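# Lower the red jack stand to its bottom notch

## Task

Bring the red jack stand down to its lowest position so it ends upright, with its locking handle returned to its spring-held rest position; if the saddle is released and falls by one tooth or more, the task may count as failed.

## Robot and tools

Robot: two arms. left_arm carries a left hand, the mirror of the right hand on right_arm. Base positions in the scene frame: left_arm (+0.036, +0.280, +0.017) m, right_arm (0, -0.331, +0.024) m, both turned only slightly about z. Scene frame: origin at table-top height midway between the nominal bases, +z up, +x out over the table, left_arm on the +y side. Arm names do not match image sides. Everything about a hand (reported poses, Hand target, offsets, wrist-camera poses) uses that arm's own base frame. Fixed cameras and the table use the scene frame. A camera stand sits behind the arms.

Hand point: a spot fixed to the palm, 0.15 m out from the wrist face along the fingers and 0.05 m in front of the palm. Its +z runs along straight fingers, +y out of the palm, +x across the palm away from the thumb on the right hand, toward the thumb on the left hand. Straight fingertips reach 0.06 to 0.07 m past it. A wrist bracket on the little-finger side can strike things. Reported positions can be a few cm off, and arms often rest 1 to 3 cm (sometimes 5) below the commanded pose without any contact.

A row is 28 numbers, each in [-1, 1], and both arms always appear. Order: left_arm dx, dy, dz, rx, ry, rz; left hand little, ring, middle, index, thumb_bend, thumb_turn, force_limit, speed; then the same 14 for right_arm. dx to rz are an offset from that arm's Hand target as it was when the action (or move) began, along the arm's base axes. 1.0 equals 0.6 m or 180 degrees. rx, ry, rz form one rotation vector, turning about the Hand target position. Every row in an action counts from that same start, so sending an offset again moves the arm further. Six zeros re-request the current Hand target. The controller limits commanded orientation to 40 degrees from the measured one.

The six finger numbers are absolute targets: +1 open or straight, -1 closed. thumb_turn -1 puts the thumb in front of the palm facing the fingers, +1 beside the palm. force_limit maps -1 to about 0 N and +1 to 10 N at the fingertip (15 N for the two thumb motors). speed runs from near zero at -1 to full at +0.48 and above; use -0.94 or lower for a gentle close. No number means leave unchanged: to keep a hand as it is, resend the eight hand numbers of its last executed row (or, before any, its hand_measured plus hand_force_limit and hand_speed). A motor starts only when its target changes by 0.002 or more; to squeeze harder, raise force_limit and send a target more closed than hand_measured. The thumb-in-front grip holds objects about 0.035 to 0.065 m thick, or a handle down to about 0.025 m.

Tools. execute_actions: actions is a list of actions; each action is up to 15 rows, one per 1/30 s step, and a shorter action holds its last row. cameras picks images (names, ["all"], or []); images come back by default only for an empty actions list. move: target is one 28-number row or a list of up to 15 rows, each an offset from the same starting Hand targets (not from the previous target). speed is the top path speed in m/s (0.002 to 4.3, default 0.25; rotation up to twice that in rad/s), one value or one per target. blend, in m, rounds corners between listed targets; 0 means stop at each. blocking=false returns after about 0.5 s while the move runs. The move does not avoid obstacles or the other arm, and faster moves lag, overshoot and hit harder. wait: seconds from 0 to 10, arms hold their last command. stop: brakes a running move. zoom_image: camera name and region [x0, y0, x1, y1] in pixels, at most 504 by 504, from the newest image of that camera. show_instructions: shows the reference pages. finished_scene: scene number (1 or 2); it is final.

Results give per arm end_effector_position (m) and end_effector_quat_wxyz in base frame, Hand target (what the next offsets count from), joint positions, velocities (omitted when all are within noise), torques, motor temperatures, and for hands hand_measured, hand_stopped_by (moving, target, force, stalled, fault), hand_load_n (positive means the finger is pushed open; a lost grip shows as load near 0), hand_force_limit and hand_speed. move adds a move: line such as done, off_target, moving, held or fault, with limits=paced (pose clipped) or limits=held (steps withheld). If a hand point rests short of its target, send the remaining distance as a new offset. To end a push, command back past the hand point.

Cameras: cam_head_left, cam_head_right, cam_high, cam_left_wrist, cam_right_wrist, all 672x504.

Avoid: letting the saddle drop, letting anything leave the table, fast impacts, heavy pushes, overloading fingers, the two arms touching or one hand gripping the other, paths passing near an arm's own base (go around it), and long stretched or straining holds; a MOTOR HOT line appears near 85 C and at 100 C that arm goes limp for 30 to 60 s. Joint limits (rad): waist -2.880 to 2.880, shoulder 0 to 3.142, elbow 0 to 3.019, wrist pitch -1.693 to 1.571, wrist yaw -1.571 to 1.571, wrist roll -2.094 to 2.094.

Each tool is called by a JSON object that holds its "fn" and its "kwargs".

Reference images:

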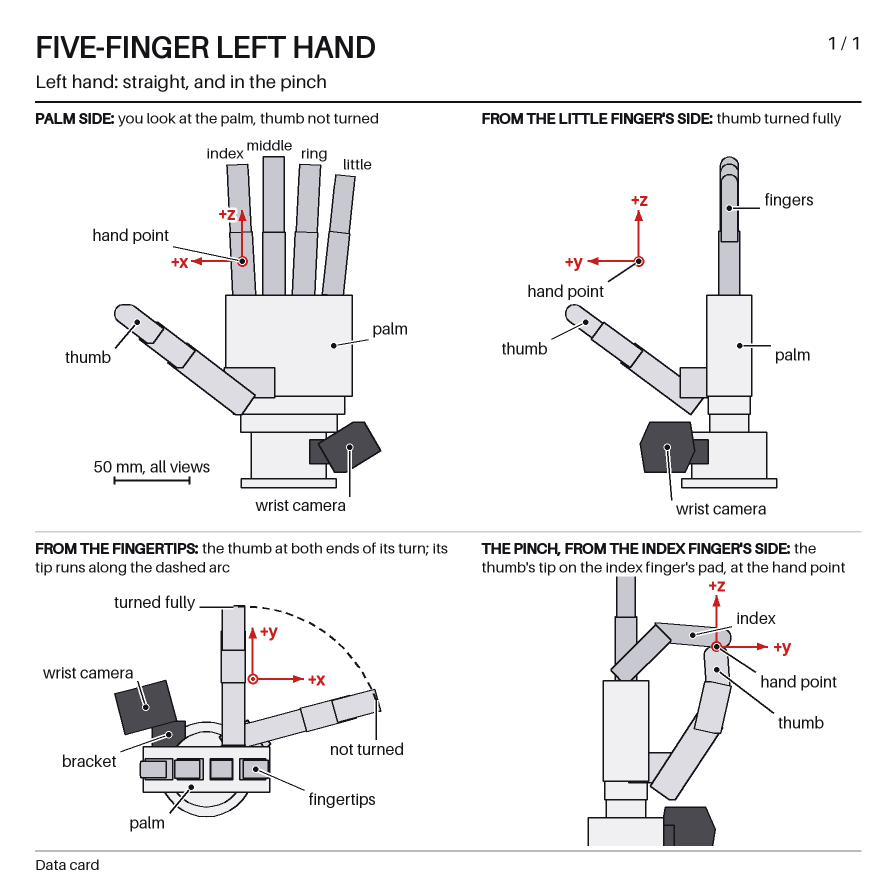

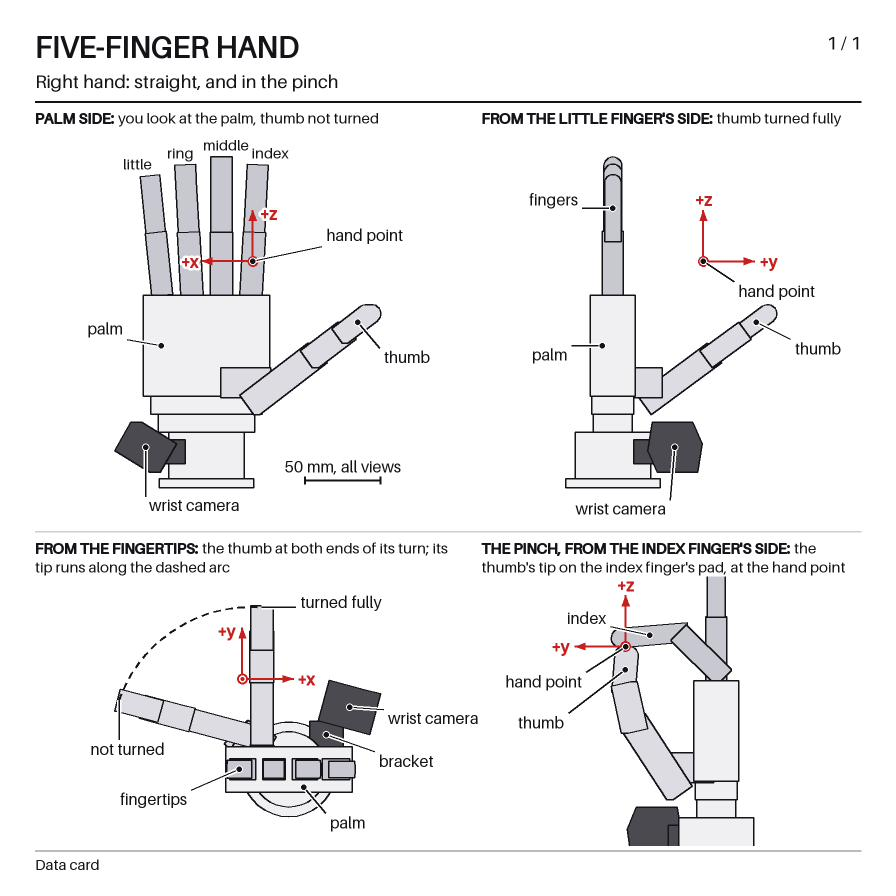

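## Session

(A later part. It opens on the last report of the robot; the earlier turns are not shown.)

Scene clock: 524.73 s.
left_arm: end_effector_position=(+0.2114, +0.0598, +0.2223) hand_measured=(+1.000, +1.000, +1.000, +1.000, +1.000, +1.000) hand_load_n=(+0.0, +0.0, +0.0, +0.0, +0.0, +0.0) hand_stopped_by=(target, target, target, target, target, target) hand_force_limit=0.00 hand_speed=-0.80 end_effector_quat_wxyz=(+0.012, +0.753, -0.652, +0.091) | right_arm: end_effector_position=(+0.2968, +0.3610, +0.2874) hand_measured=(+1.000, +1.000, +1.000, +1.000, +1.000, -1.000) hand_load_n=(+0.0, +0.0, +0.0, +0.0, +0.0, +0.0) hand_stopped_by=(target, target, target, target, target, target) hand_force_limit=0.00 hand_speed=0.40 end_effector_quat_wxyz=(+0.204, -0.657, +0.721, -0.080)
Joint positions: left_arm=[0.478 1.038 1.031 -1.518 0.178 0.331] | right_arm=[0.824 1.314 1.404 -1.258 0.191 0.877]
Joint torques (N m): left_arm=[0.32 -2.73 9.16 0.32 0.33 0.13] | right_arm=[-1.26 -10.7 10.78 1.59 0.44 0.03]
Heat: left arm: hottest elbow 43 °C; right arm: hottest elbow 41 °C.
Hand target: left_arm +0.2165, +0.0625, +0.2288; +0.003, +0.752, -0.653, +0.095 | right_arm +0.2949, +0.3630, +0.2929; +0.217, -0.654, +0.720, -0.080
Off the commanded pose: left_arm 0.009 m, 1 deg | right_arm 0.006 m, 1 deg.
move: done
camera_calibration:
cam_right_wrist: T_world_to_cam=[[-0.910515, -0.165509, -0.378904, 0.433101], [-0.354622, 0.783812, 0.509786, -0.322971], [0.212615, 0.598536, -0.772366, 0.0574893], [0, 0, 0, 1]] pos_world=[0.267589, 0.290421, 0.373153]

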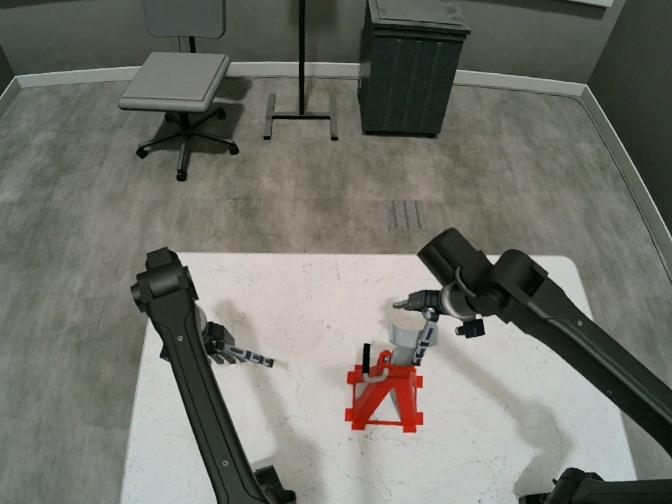

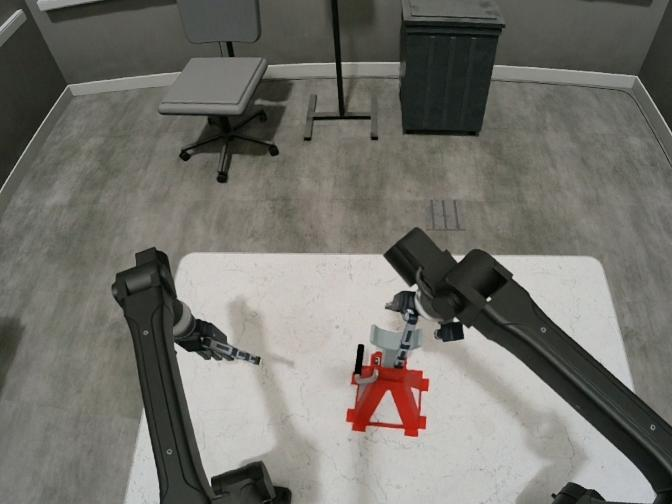

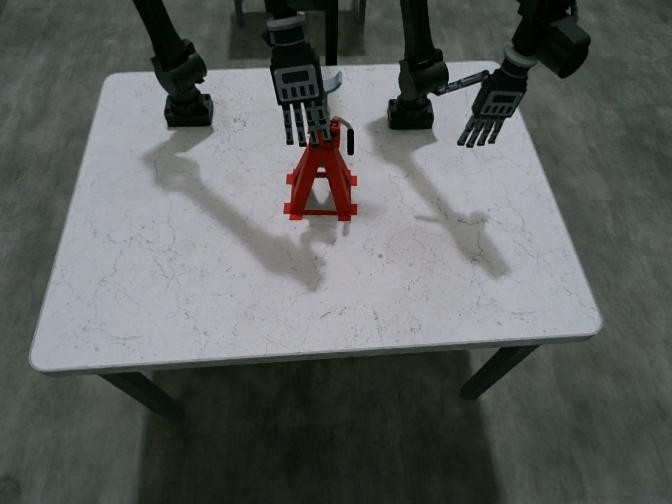

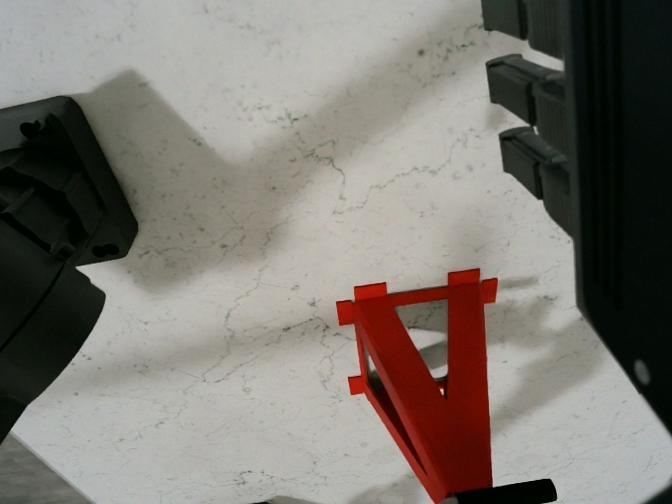

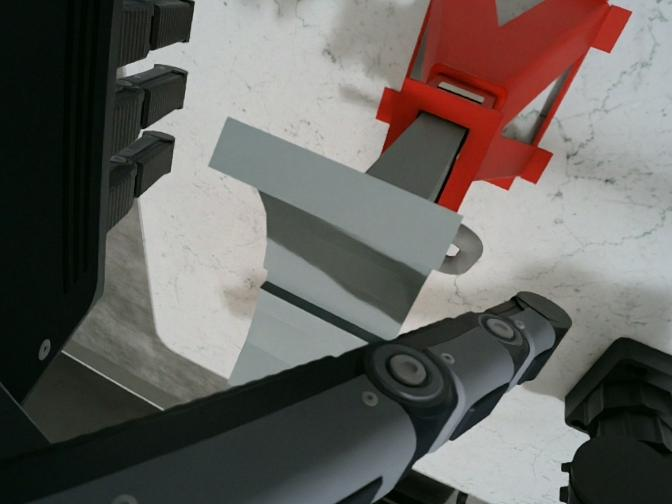

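{"fn": "move", "kwargs": {"target": [[0,0,0,0,0,0,1,1,1,1,1,1,0,-0.8, 0,0,0.13,0,0,0,1,1,1,1,1,-1,0,0.4],[0,0,0,0,0,0,1,1,1,1,1,1,0,-0.8, -0.0065,0,0.17,-0.0749,-0.1948,-0.0221,1,1,1,1,1,-1,0,0.4]], "blend": [0.02,0], "cameras": ["all"]}}

{"fn": "zoom_image", "kwargs": {"camera": "cam_high", "region": [260, 30, 380, 160]}}

Scene clock: 718.00 s.
left_arm: end_effector_position=(+0.2114, +0.0598, +0.2223) hand_measured=(+1.000, +1.000, +1.000, +1.000, +1.000, +1.000) hand_load_n=(+0.0, +0.0, +0.0, +0.5, +0.0, +0.0) hand_stopped_by=(target, target, target, target, target, target) hand_force_limit=0.00 hand_speed=-0.80 end_effector_quat_wxyz=(+0.012, +0.753, -0.652, +0.091) | right_arm: end_effector_position=(+0.2934, +0.3634, +0.3894) hand_measured=(+1.000, +1.000, +1.000, +1.000, +1.000, -1.000) hand_load_n=(+0.0, +0.0, +0.0, +0.0, +0.0, +0.0) hand_stopped_by=(target, target, target, target, target, target) hand_force_limit=0.00 hand_speed=0.40 end_effector_quat_wxyz=(-0.332, +0.600, -0.629, +0.366)
Joint positions: left_arm=[0.478 1.038 1.031 -1.518 0.178 0.331] | right_arm=[1.146 1.258 1.505 -1.291 0.937 0.921]
Joint torques (N m): left_arm=[0.26 -2.78 9.14 0.32 0.33 0.13] | right_arm=[-1.08 -10.46 10.84 1.87 0.96 -0.08]
Motor temperatures (°C): left_arm=[26 28 45 22 23 21] | right_arm=[23 34 48 25 23 25]
Heat: left arm: hottest elbow 45 °C; right arm: hottest elbow 48 °C.
Hand target: left_arm +0.2165, +0.0625, +0.2288; +0.003, +0.752, -0.653, +0.095 | right_arm +0.2911, +0.3630, +0.3951; -0.343, +0.595, -0.630, +0.362
Off the commanded pose: left_arm 0.009 m, 1 deg | right_arm 0.006 m, 1 deg.
move: done
camera_calibration:
cam_right_wrist: T_world_to_cam=[[-0.547664, -0.267021, -0.792946, 0.560729], [-0.479057, 0.877065, 0.0355223, -0.190754], [0.68598, 0.399321, -0.608255, 0.00521414], [0, 0, 0, 1]] pos_world=[0.212132, 0.314948, 0.454576]

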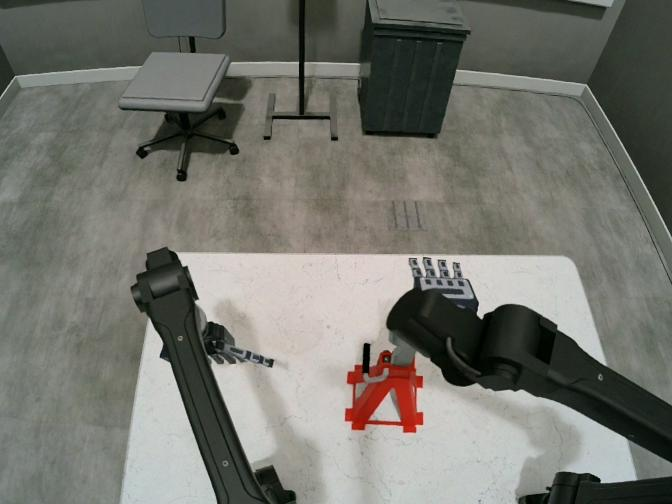

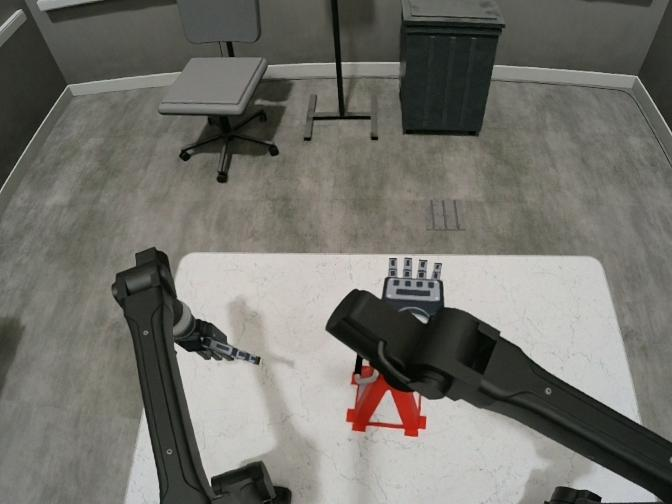

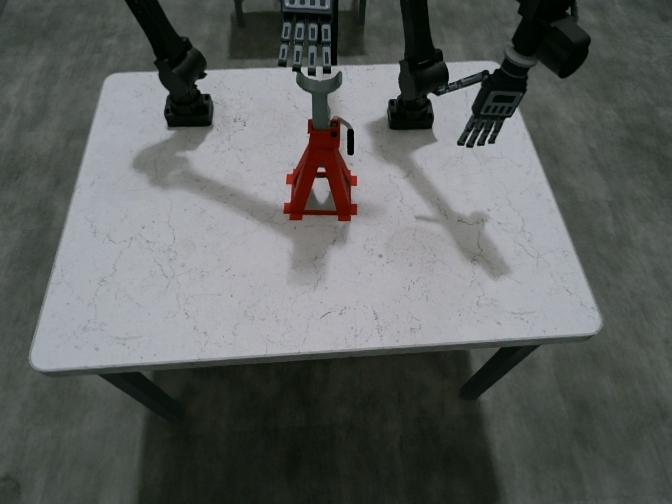

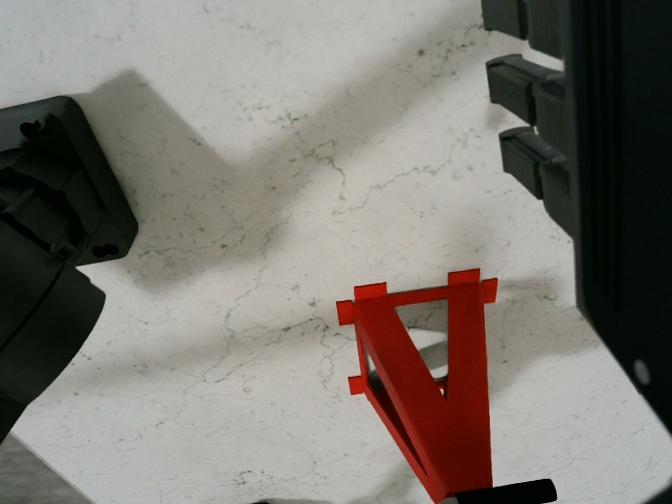

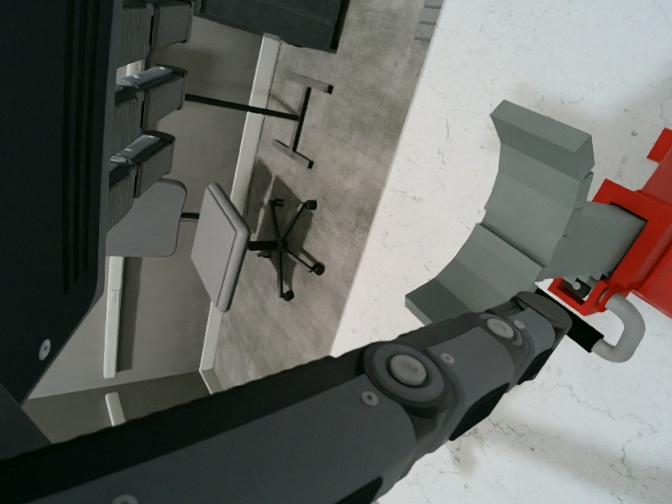

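Scaled by 3.877 from the camera's 672x504 image, which has a finer 960x720 frame.

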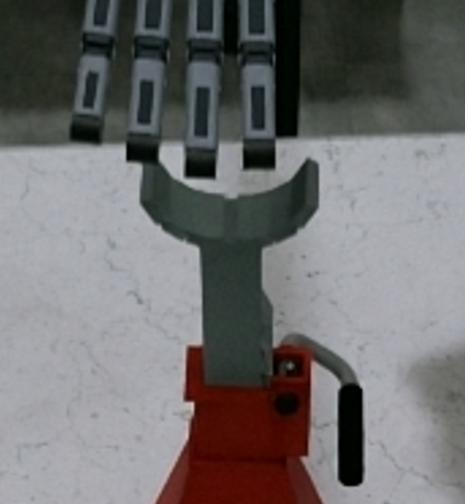

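{"fn": "zoom_image", "kwargs": {"camera": "cam_right_wrist", "region": [400, 90, 672, 380]}}

Scaled by 1.738 from the camera's 672x504 image, which has a finer 960x720 frame.

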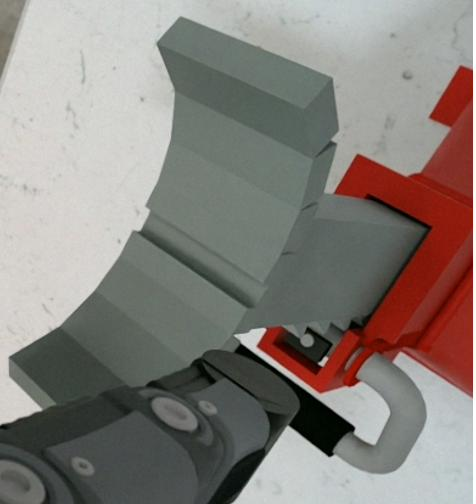

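{"fn": "move", "kwargs": {"target": [0,0,0,0,0,0,1,1,1,1,1,1,0,-0.8, 0.0007,0,-0.1293,0,0,0,1,1,1,1,1,-1,0,0.4], "speed": 0.1, "cameras": ["cam_high","cam_right_wrist","cam_head_right"]}}

{"fn": "zoom_image", "kwargs": {"camera": "cam_high", "region": [260, 30, 380, 160]}}

Scene clock: 756.43 s.
left_arm: end_effector_position=(+0.2114, +0.0598, +0.2223) hand_measured=(+1.000, +1.000, +1.000, +1.000, +1.000, +1.000) hand_load_n=(+0.0, +0.0, +0.0, +0.0, +0.0, +0.0) hand_stopped_by=(target, target, target, target, target, target) hand_force_limit=0.00 hand_speed=-0.80 end_effector_quat_wxyz=(+0.012, +0.753, -0.652, +0.091) | right_arm: end_effector_position=(+0.2933, +0.3628, +0.3121) hand_measured=(+1.000, +1.000, +1.000, +1.000, +1.000, -1.000) hand_load_n=(+0.0, +0.0, +0.0, +0.0, +0.0, +0.0) hand_stopped_by=(target, target, target, target, target, target) hand_force_limit=0.00 hand_speed=0.40 end_effector_quat_wxyz=(-0.333, +0.600, -0.629, +0.366)
Joint positions: left_arm=[0.478 1.038 1.031 -1.518 0.178 0.331] | right_arm=[1.146 1.226 1.273 -1.089 0.938 0.921]
Joint torques (N m): left_arm=[0.32 -2.78 9.14 0.31 0.33 0.12] | right_arm=[-1.26 -9.7 11 1.69 0.89 -0.11]
Heat: left arm: hottest elbow 45 °C; right arm: hottest elbow 48 °C.
Hand target: left_arm +0.2165, +0.0625, +0.2288; +0.003, +0.752, -0.653, +0.095 | right_arm +0.2916, +0.3629, +0.3175; -0.343, +0.595, -0.630, +0.363
Off the commanded pose: left_arm 0.009 m, 1 deg | right_arm 0.006 m, 1 deg.
move: done
camera_calibration:
cam_right_wrist: T_world_to_cam=[[-0.546785, -0.265927, -0.79392, 0.498819], [-0.478759, 0.877212, 0.0359022, -0.187735], [0.686889, 0.399727, -0.606962, -0.0423155], [0, 0, 0, 1]] pos_world=[0.211933, 0.314248, 0.377078]
Images, in order (width x height): cam_head_right 672x504, cam_high 672x504, cam_right_wrist 672x504.

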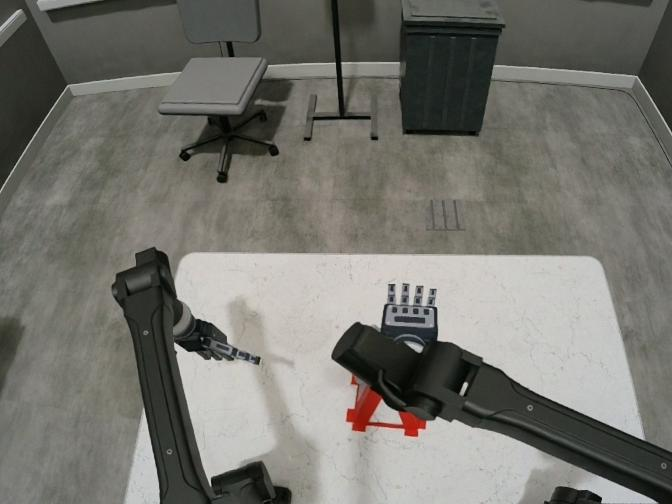

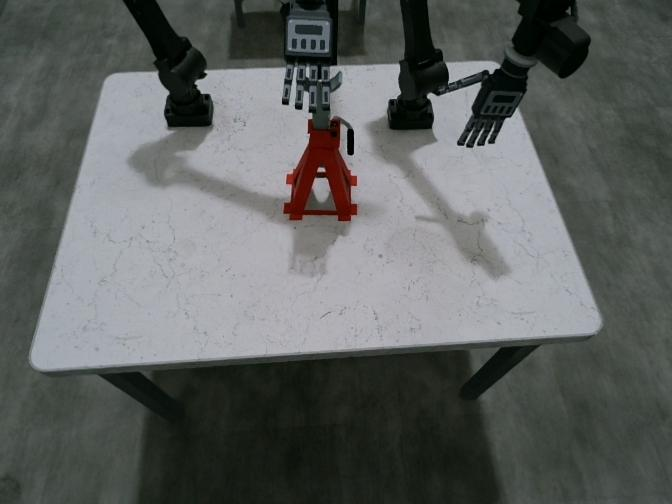

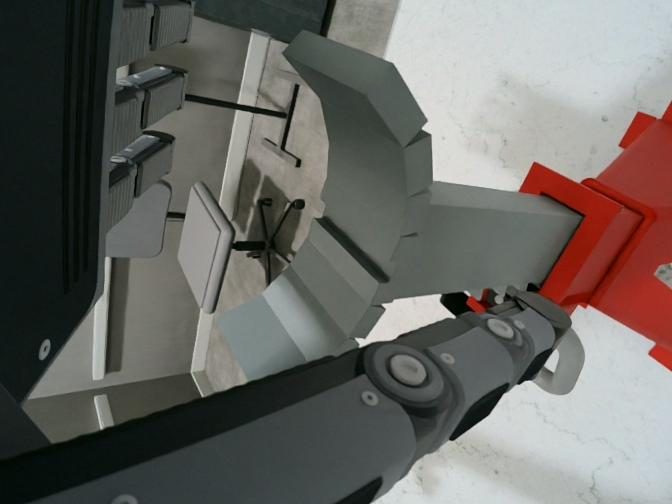

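Scaled by 3.877 from the camera's 672x504 image, which has a finer 960x720 frame.

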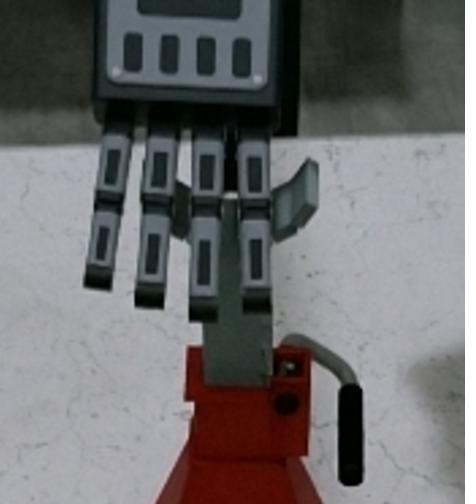

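{"fn": "execute_actions", "kwargs": {"actions": [[[0,0,0,0,0,0,1,1,1,1,1,1,0,-0.8, 0,0,0,0,0,0,1,1,0.35,0.35,0.85,-1,-0.4,-0.4]],[[0,0,0,0,0,0,1,1,1,1,1,1,0,-0.8, 0,0,0,0,0,0,1,1,0.35,0.35,0.85,-1,-0.4,-0.4]]], "cameras": ["cam_high","cam_right_wrist"]}}

{"fn": "zoom_image", "kwargs": {"camera": "cam_high", "region": [260, 30, 380, 160]}}

Scene clock: 767.43 s.
left_arm: end_effector_position=(+0.2114, +0.0598, +0.2223) hand_measured=(+1.000, +1.000, +1.000, +1.000, +1.000, +1.000) hand_load_n=(+0.0, +0.0, +0.0, +0.0, +0.0, +0.0) hand_stopped_by=(target, target, target, target, target, target) hand_force_limit=0.00 hand_speed=-0.80 end_effector_quat_wxyz=(+0.012, +0.753, -0.652, +0.091) | right_arm: end_effector_position=(+0.2933, +0.3628, +0.3121) hand_measured=(+1.000, +1.000, +0.350, +0.350, +0.850, -1.000) hand_load_n=(+0.0, +0.0, +0.0, +0.0, +0.0, +0.0) hand_stopped_by=(target, target, target, target, target, target) hand_force_limit=-0.40 hand_speed=-0.40 end_effector_quat_wxyz=(-0.333, +0.600, -0.629, +0.366)
Joint positions: left_arm=[0.478 1.038 1.031 -1.518 0.178 0.331] | right_arm=[1.146 1.226 1.273 -1.089 0.938 0.921]
Joint torques (N m): left_arm=[0.32 -2.73 9.14 0.32 0.33 0.12] | right_arm=[-1.96 -10.05 10.93 1.74 0.87 -0.06]
Heat: left arm: hottest elbow 45 °C; right arm: hottest elbow 48 °C.
Hand target: left_arm +0.2165, +0.0625, +0.2288; +0.003, +0.752, -0.653, +0.095 | right_arm +0.2916, +0.3629, +0.3175; -0.343, +0.595, -0.630, +0.362
Off the commanded pose: left_arm 0.009 m, 1 deg | right_arm 0.006 m, 1 deg.
camera_calibration:
cam_right_wrist: T_world_to_cam=[[-0.546785, -0.265927, -0.79392, 0.498819], [-0.478759, 0.877212, 0.0359022, -0.187735], [0.686889, 0.399727, -0.606962, -0.0423155], [0, 0, 0, 1]] pos_world=[0.211933, 0.314248, 0.377078]
Images, in order (width x height): cam_high 672x504, cam_right_wrist 672x504.

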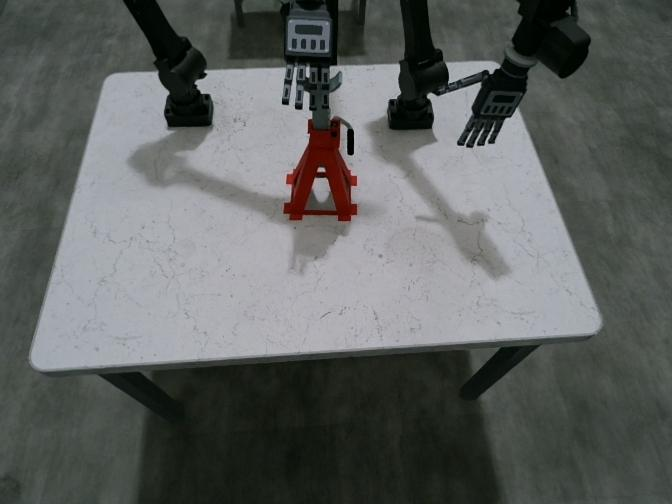

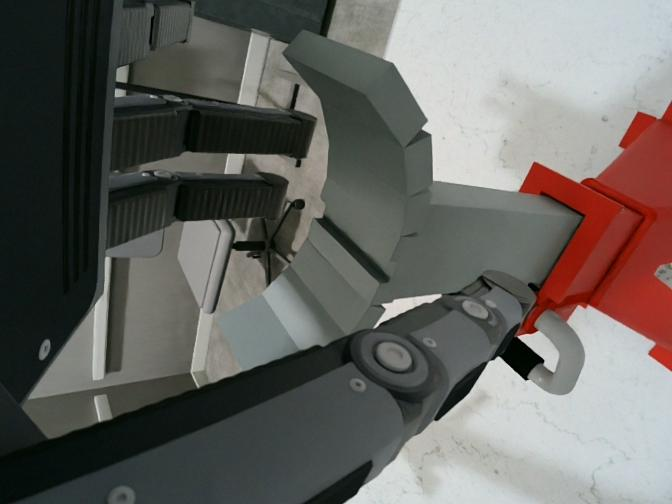

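Scaled by 3.877 from the camera's 672x504 image, which has a finer 960x720 frame.

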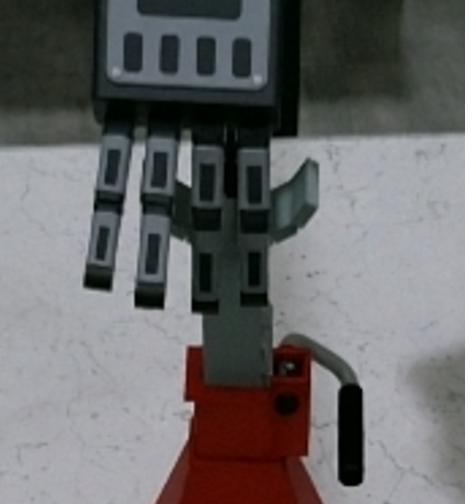

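{"fn": "execute_actions", "kwargs": {"actions": [[[0,0,0,0,0,0,1,1,1,1,1,1,0,-0.8, 0,0,0,0,0,0,1,1,-0.4,-0.4,0.3,-1,-0.4,-0.9]],[[0,0,0,0,0,0,1,1,1,1,1,1,0,-0.8, 0,0,0,0,0,0,1,1,-0.4,-0.4,0.3,-1,-0.4,-0.9]],[[0,0,0,0,0,0,1,1,1,1,1,1,0,-0.8, 0,0,0,0,0,0,1,1,-0.4,-0.4,0.3,-1,-0.4,-0.9]],[[0,0,0,0,0,0,1,1,1,1,1,1,0,-0.8, 0,0,0,0,0,0,1,1,-0.4,-0.4,0.3,-1,-0.4,-0.9]]], "cameras": ["cam_high","cam_right_wrist"]}}

{"fn": "zoom_image", "kwargs": {"camera": "cam_high", "region": [260, 30, 380, 160]}}

{"fn": "zoom_image", "kwargs": {"camera": "cam_right_wrist", "region": [200, 20, 620, 420]}}

Scene clock: 790.10 s.
left_arm: end_effector_position=(+0.2114, +0.0598, +0.2223) hand_measured=(+1.000, +1.000, +1.000, +1.000, +1.000, +1.000) hand_load_n=(+0.0, +0.0, +0.0, +0.0, +0.0, +0.0) hand_stopped_by=(target, target, target, target, target, target) hand_force_limit=0.00 hand_speed=-0.80 end_effector_quat_wxyz=(+0.012, +0.753, -0.652, +0.091) | right_arm: end_effector_position=(+0.2936, +0.3628, +0.3117) hand_measured=(+1.000, +1.000, -0.030, -0.058, +0.570, -1.000) hand_load_n=(+0.0, +0.0, +0.0, +4.5, +4.5, +0.5) hand_stopped_by=(target, target, force, force, force, target) hand_force_limit=-0.40 hand_speed=-0.90 end_effector_quat_wxyz=(-0.333, +0.599, -0.629, +0.366)
Joint positions: left_arm=[0.478 1.038 1.031 -1.518 0.178 0.331] | right_arm=[1.146 1.226 1.271 -1.087 0.94 0.921]
Joint torques (N m): left_arm=[0.32 -2.73 9.16 0.32 0.33 0.12] | right_arm=[-1.44 -9.52 11.03 1.55 0.85 -0.11]
Heat: left arm: hottest elbow 45 °C; right arm: hottest elbow 48 °C.
Hand target: left_arm +0.2165, +0.0625, +0.2288; +0.003, +0.752, -0.653, +0.095 | right_arm +0.2916, +0.3628, +0.3174; -0.343, +0.595, -0.630, +0.363
Off the commanded pose: left_arm 0.009 m, 1 deg | right_arm 0.006 m, 1 deg.
camera_calibration:
cam_right_wrist: T_world_to_cam=[[-0.545803, -0.26541, -0.794768, 0.498453], [-0.478114, 0.877589, 0.0352754, -0.187775], [0.688117, 0.399243, -0.605887, -0.0432401], [0, 0, 0, 1]] pos_world=[0.212034, 0.314347, 0.37658]
Images, in order (width x height): cam_high 672x504, cam_right_wrist 672x504.

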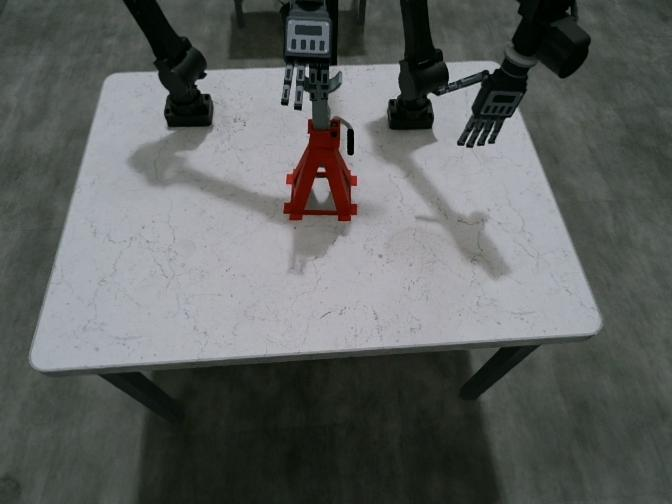

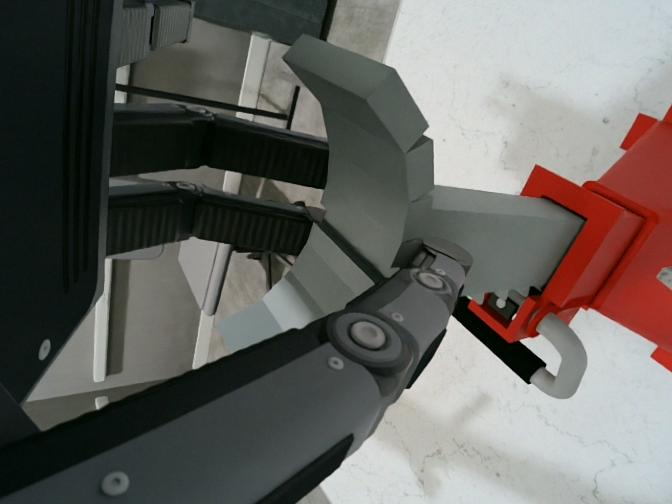

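Scaled by 3.877 from the camera's 672x504 image, which has a finer 960x720 frame.

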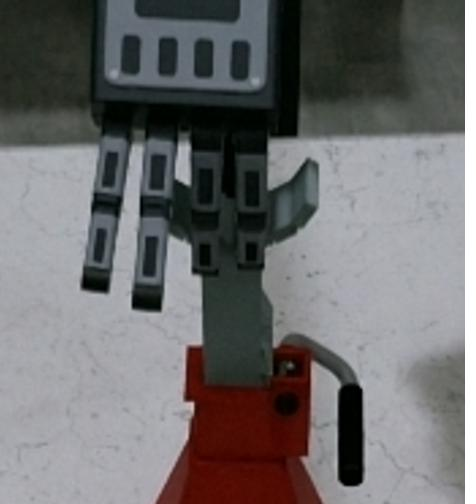

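Scaled by 1.200 from the camera's 672x504 image, which has a finer 960x720 frame.

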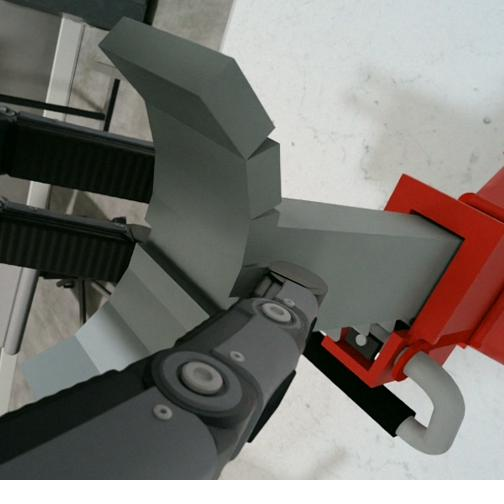

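{"fn": "execute_actions", "kwargs": {"actions": [[[0,0,0,0,0,0,1,1,1,1,1,1,0,-0.8, 0,0,0,0,0,0,1,1,-0.6,-0.6,0.1,-1,0.5,-0.94]],[[0,0,0,0,0,0,1,1,1,1,1,1,0,-0.8, 0,0,0,0,0,0,1,1,-0.6,-0.6,0.1,-1,0.5,-0.94]],[[0,0,0,0,0,0,1,1,1,1,1,1,0,-0.8, 0,0,0,0,0,0,1,1,-0.6,-0.6,0.1,-1,0.5,-0.94]]], "cameras": ["cam_high","cam_right_wrist"]}}

{"fn": "zoom_image", "kwargs": {"camera": "cam_right_wrist", "region": [200, 20, 620, 420]}}

Scene clock: 802.87 s.
left_arm: end_effector_position=(+0.2114, +0.0598, +0.2223) hand_measured=(+1.000, +1.000, +1.000, +1.000, +1.000, +1.000) hand_load_n=(+0.5, +0.0, +0.0, +0.0, +0.0, +0.0) hand_stopped_by=(target, target, target, target, target, target) hand_force_limit=0.00 hand_speed=-0.80 end_effector_quat_wxyz=(+0.012, +0.753, -0.652, +0.091) | right_arm: end_effector_position=(+0.2937, +0.3629, +0.3117) hand_measured=(+1.000, +1.000, -0.056, -0.062, +0.558, -1.000) hand_load_n=(+0.0, +0.0, +9.5, +5.0, +10.5, +0.5) hand_stopped_by=(target, target, force, force, force, target) hand_force_limit=0.50 hand_speed=-0.94 end_effector_quat_wxyz=(-0.334, +0.599, -0.629, +0.366)
Joint positions: left_arm=[0.478 1.038 1.031 -1.518 0.178 0.331] | right_arm=[1.146 1.226 1.271 -1.086 0.94 0.921]
Joint torques (N m): left_arm=[0.26 -2.73 9.16 0.32 0.33 0.12] | right_arm=[-1.67 -9.58 11 1.58 0.85 -0.1]
Heat: left arm: hottest elbow 45 °C; right arm: hottest elbow 46 °C.
Hand target: left_arm +0.2165, +0.0625, +0.2288; +0.003, +0.752, -0.653, +0.095 | right_arm +0.2916, +0.3629, +0.3174; -0.343, +0.595, -0.630, +0.362
Off the commanded pose: left_arm 0.009 m, 1 deg | right_arm 0.006 m, 1 deg.
camera_calibration:
cam_right_wrist: T_world_to_cam=[[-0.545335, -0.2648, -0.795293, 0.498363], [-0.477928, 0.877682, 0.0354848, -0.187959], [0.688618, 0.399444, -0.605186, -0.0438417], [0, 0, 0, 1]] pos_world=[0.212134, 0.314447, 0.376482]
Images, in order (width x height): cam_high 672x504, cam_right_wrist 672x504.

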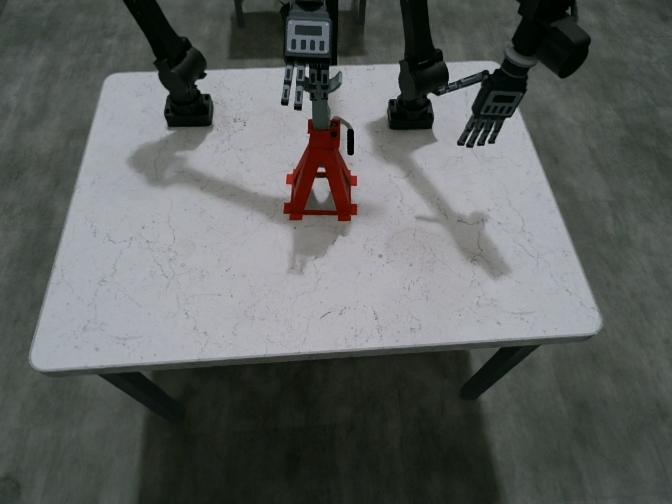

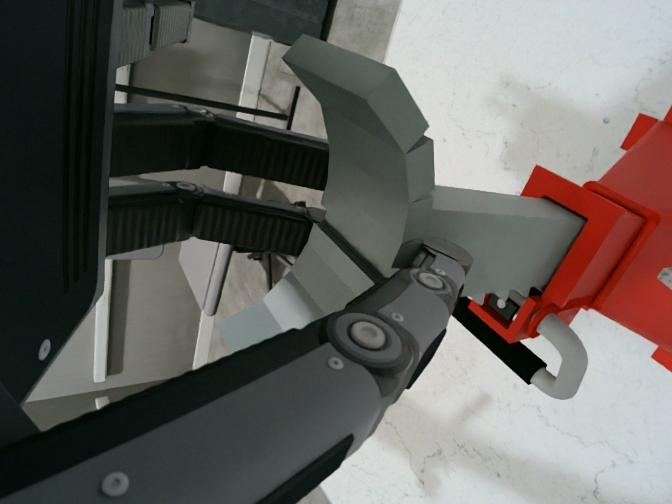

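Scaled by 1.200 from the camera's 672x504 image, which has a finer 960x720 frame.

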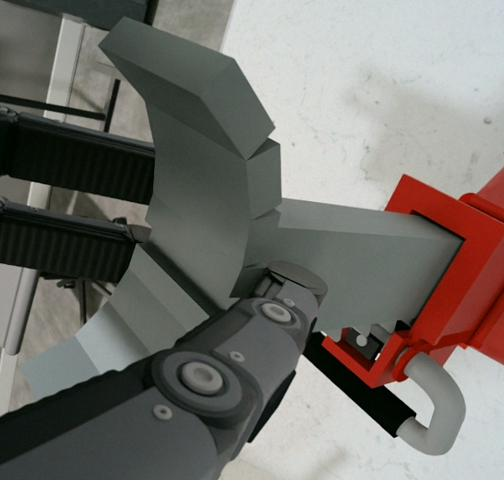

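{"fn": "move", "kwargs": {"target": [0.0197,-0.18,-0.16,-0.0748,-0.2454,-0.3524,1,1,1,1,1,-1,0,-0.4, 0,0,0,0,0,0,1,1,-0.6,-0.65,0.1,-1,0.8,-0.94], "speed": 0.2, "cameras": ["all"]}}

{"fn": "zoom_image", "kwargs": {"camera": "cam_left_wrist", "region": [200, 100, 600, 500]}}

{"fn": "zoom_image", "kwargs": {"camera": "cam_high", "region": [260, 30, 460, 230]}}

Scene clock: 994.53 s.
left_arm: end_effector_position=(+0.2269, -0.0430, +0.1350) hand_measured=(+1.000, +1.000, +1.000, +1.000, +1.000, -1.000) hand_load_n=(+0.0, +0.0, +0.0, +0.0, +0.0, +0.0) hand_stopped_by=(target, target, target, target, target, target) hand_force_limit=0.00 hand_speed=-0.40 end_effector_quat_wxyz=(+0.099, -0.228, +0.878, -0.410) | right_arm: end_effector_position=(+0.2939, +0.3630, +0.3119) hand_measured=(+1.000, +1.000, -0.056, -0.072, +0.560, -1.000) hand_load_n=(+0.0, +0.0, +7.5, +10.5, +12.0, +0.5) hand_stopped_by=(target, target, force, force, force, target) hand_force_limit=0.80 hand_speed=-0.94 end_effector_quat_wxyz=(-0.334, +0.599, -0.629, +0.367)
Joint positions: left_arm=[0.329 0.866 0.643 -1.159 0.855 1.306] | right_arm=[1.146 1.226 1.271 -1.085 0.941 0.921]
Joint torques (N m): left_arm=[-0.73 -0.21 7.36 1.05 1 0.29] | right_arm=[-1.55 -9.29 11.36 1.54 0.83 -0.14]
Heat: left arm: hottest elbow 46 °C; right arm: hottest elbow 46 °C.
Hand target: left_arm +0.2283, -0.0455, +0.1327; +0.100, -0.215, +0.881, -0.410 | right_arm +0.2916, +0.3629, +0.3175; -0.343, +0.595, -0.630, +0.362
Off the commanded pose: left_arm 0.004 m, 2 deg | right_arm 0.006 m, 1 deg.
move: done
camera_calibration:
cam_left_wrist: T_world_to_cam=[[0.076108, -0.687662, 0.722031, -0.142273], [-0.989998, 0.0341591, 0.136887, 0.212546], [-0.118796, -0.725227, -0.678184, 0.207089], [0, 0, 0, 1]] pos_world=[0.24585, 0.0450905, 0.214075]
cam_right_wrist: T_world_to_cam=[[-0.544698, -0.264275, -0.795904, 0.498428], [-0.477644, 0.87784, 0.0354068, -0.187994], [0.689319, 0.399445, -0.604387, -0.0442994], [0, 0, 0, 1]] pos_world=[0.212235, 0.314446, 0.376583]

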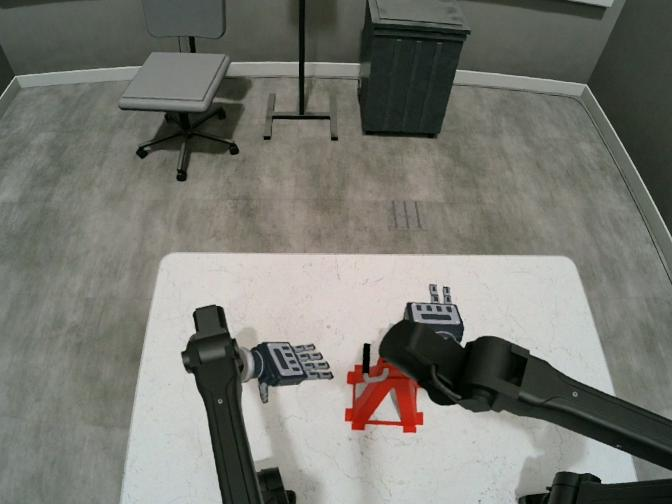

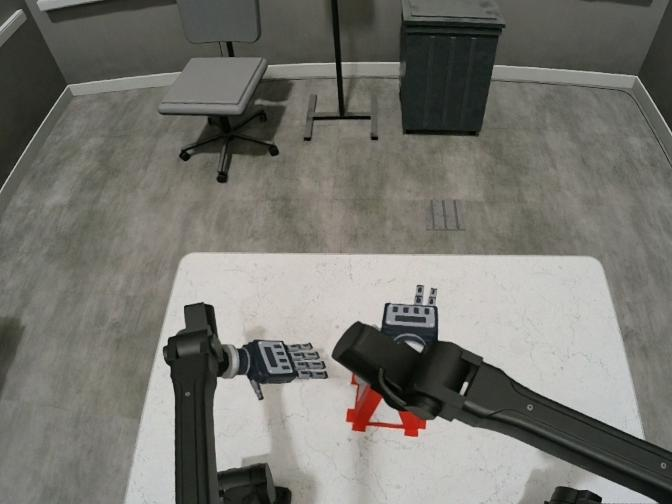

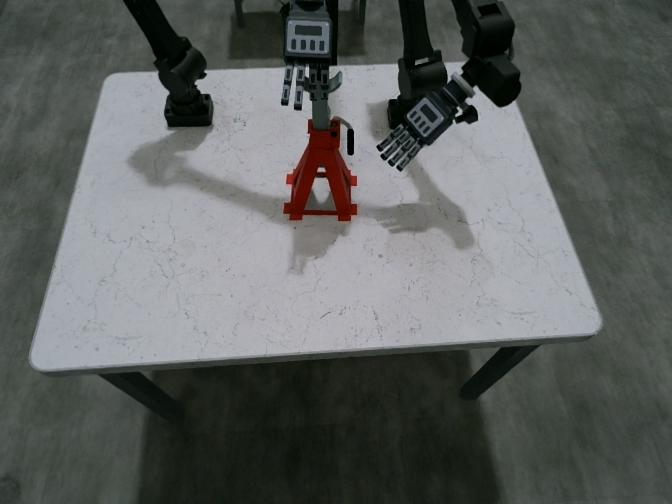

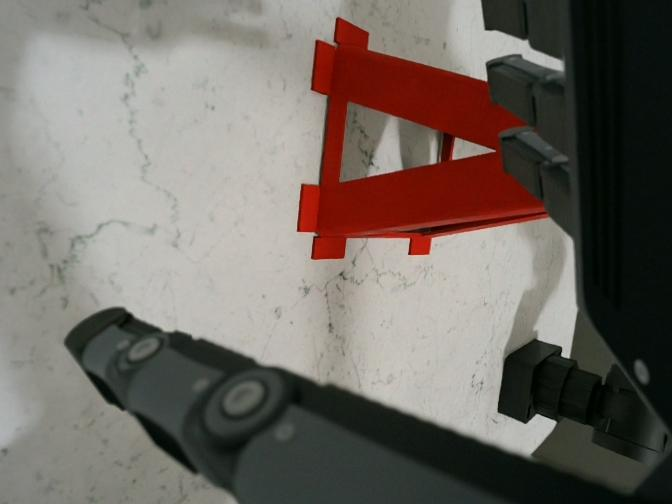

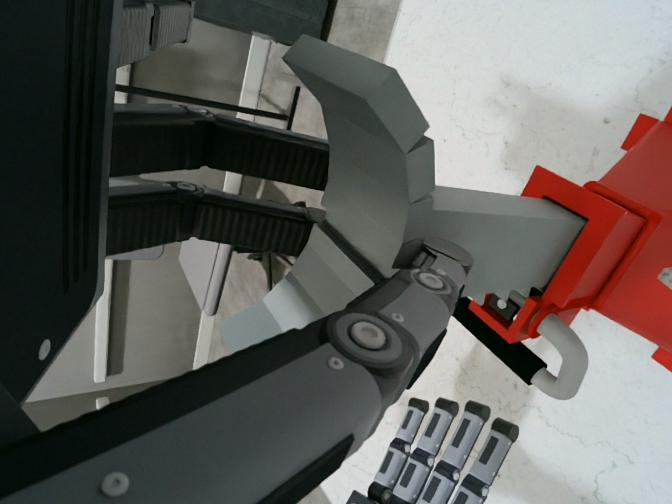

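Scaled by 1.260 from the camera's 672x504 image, which has a finer 960x720 frame.

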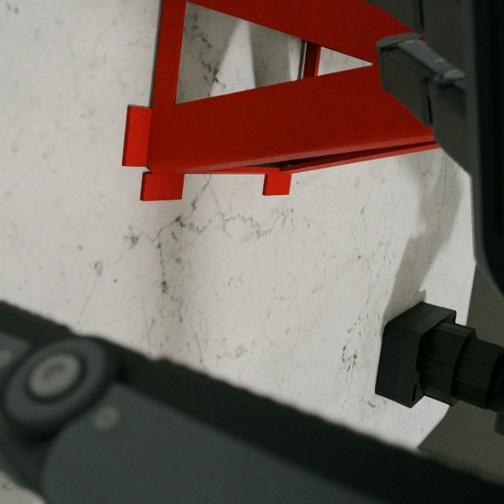

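Scaled by 2.520 from the camera's 672x504 image, which has a finer 960x720 frame.

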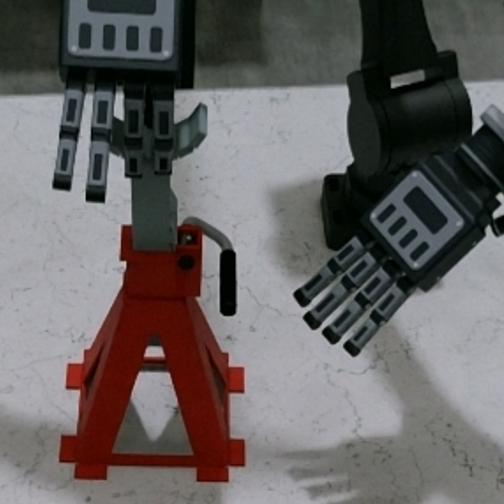

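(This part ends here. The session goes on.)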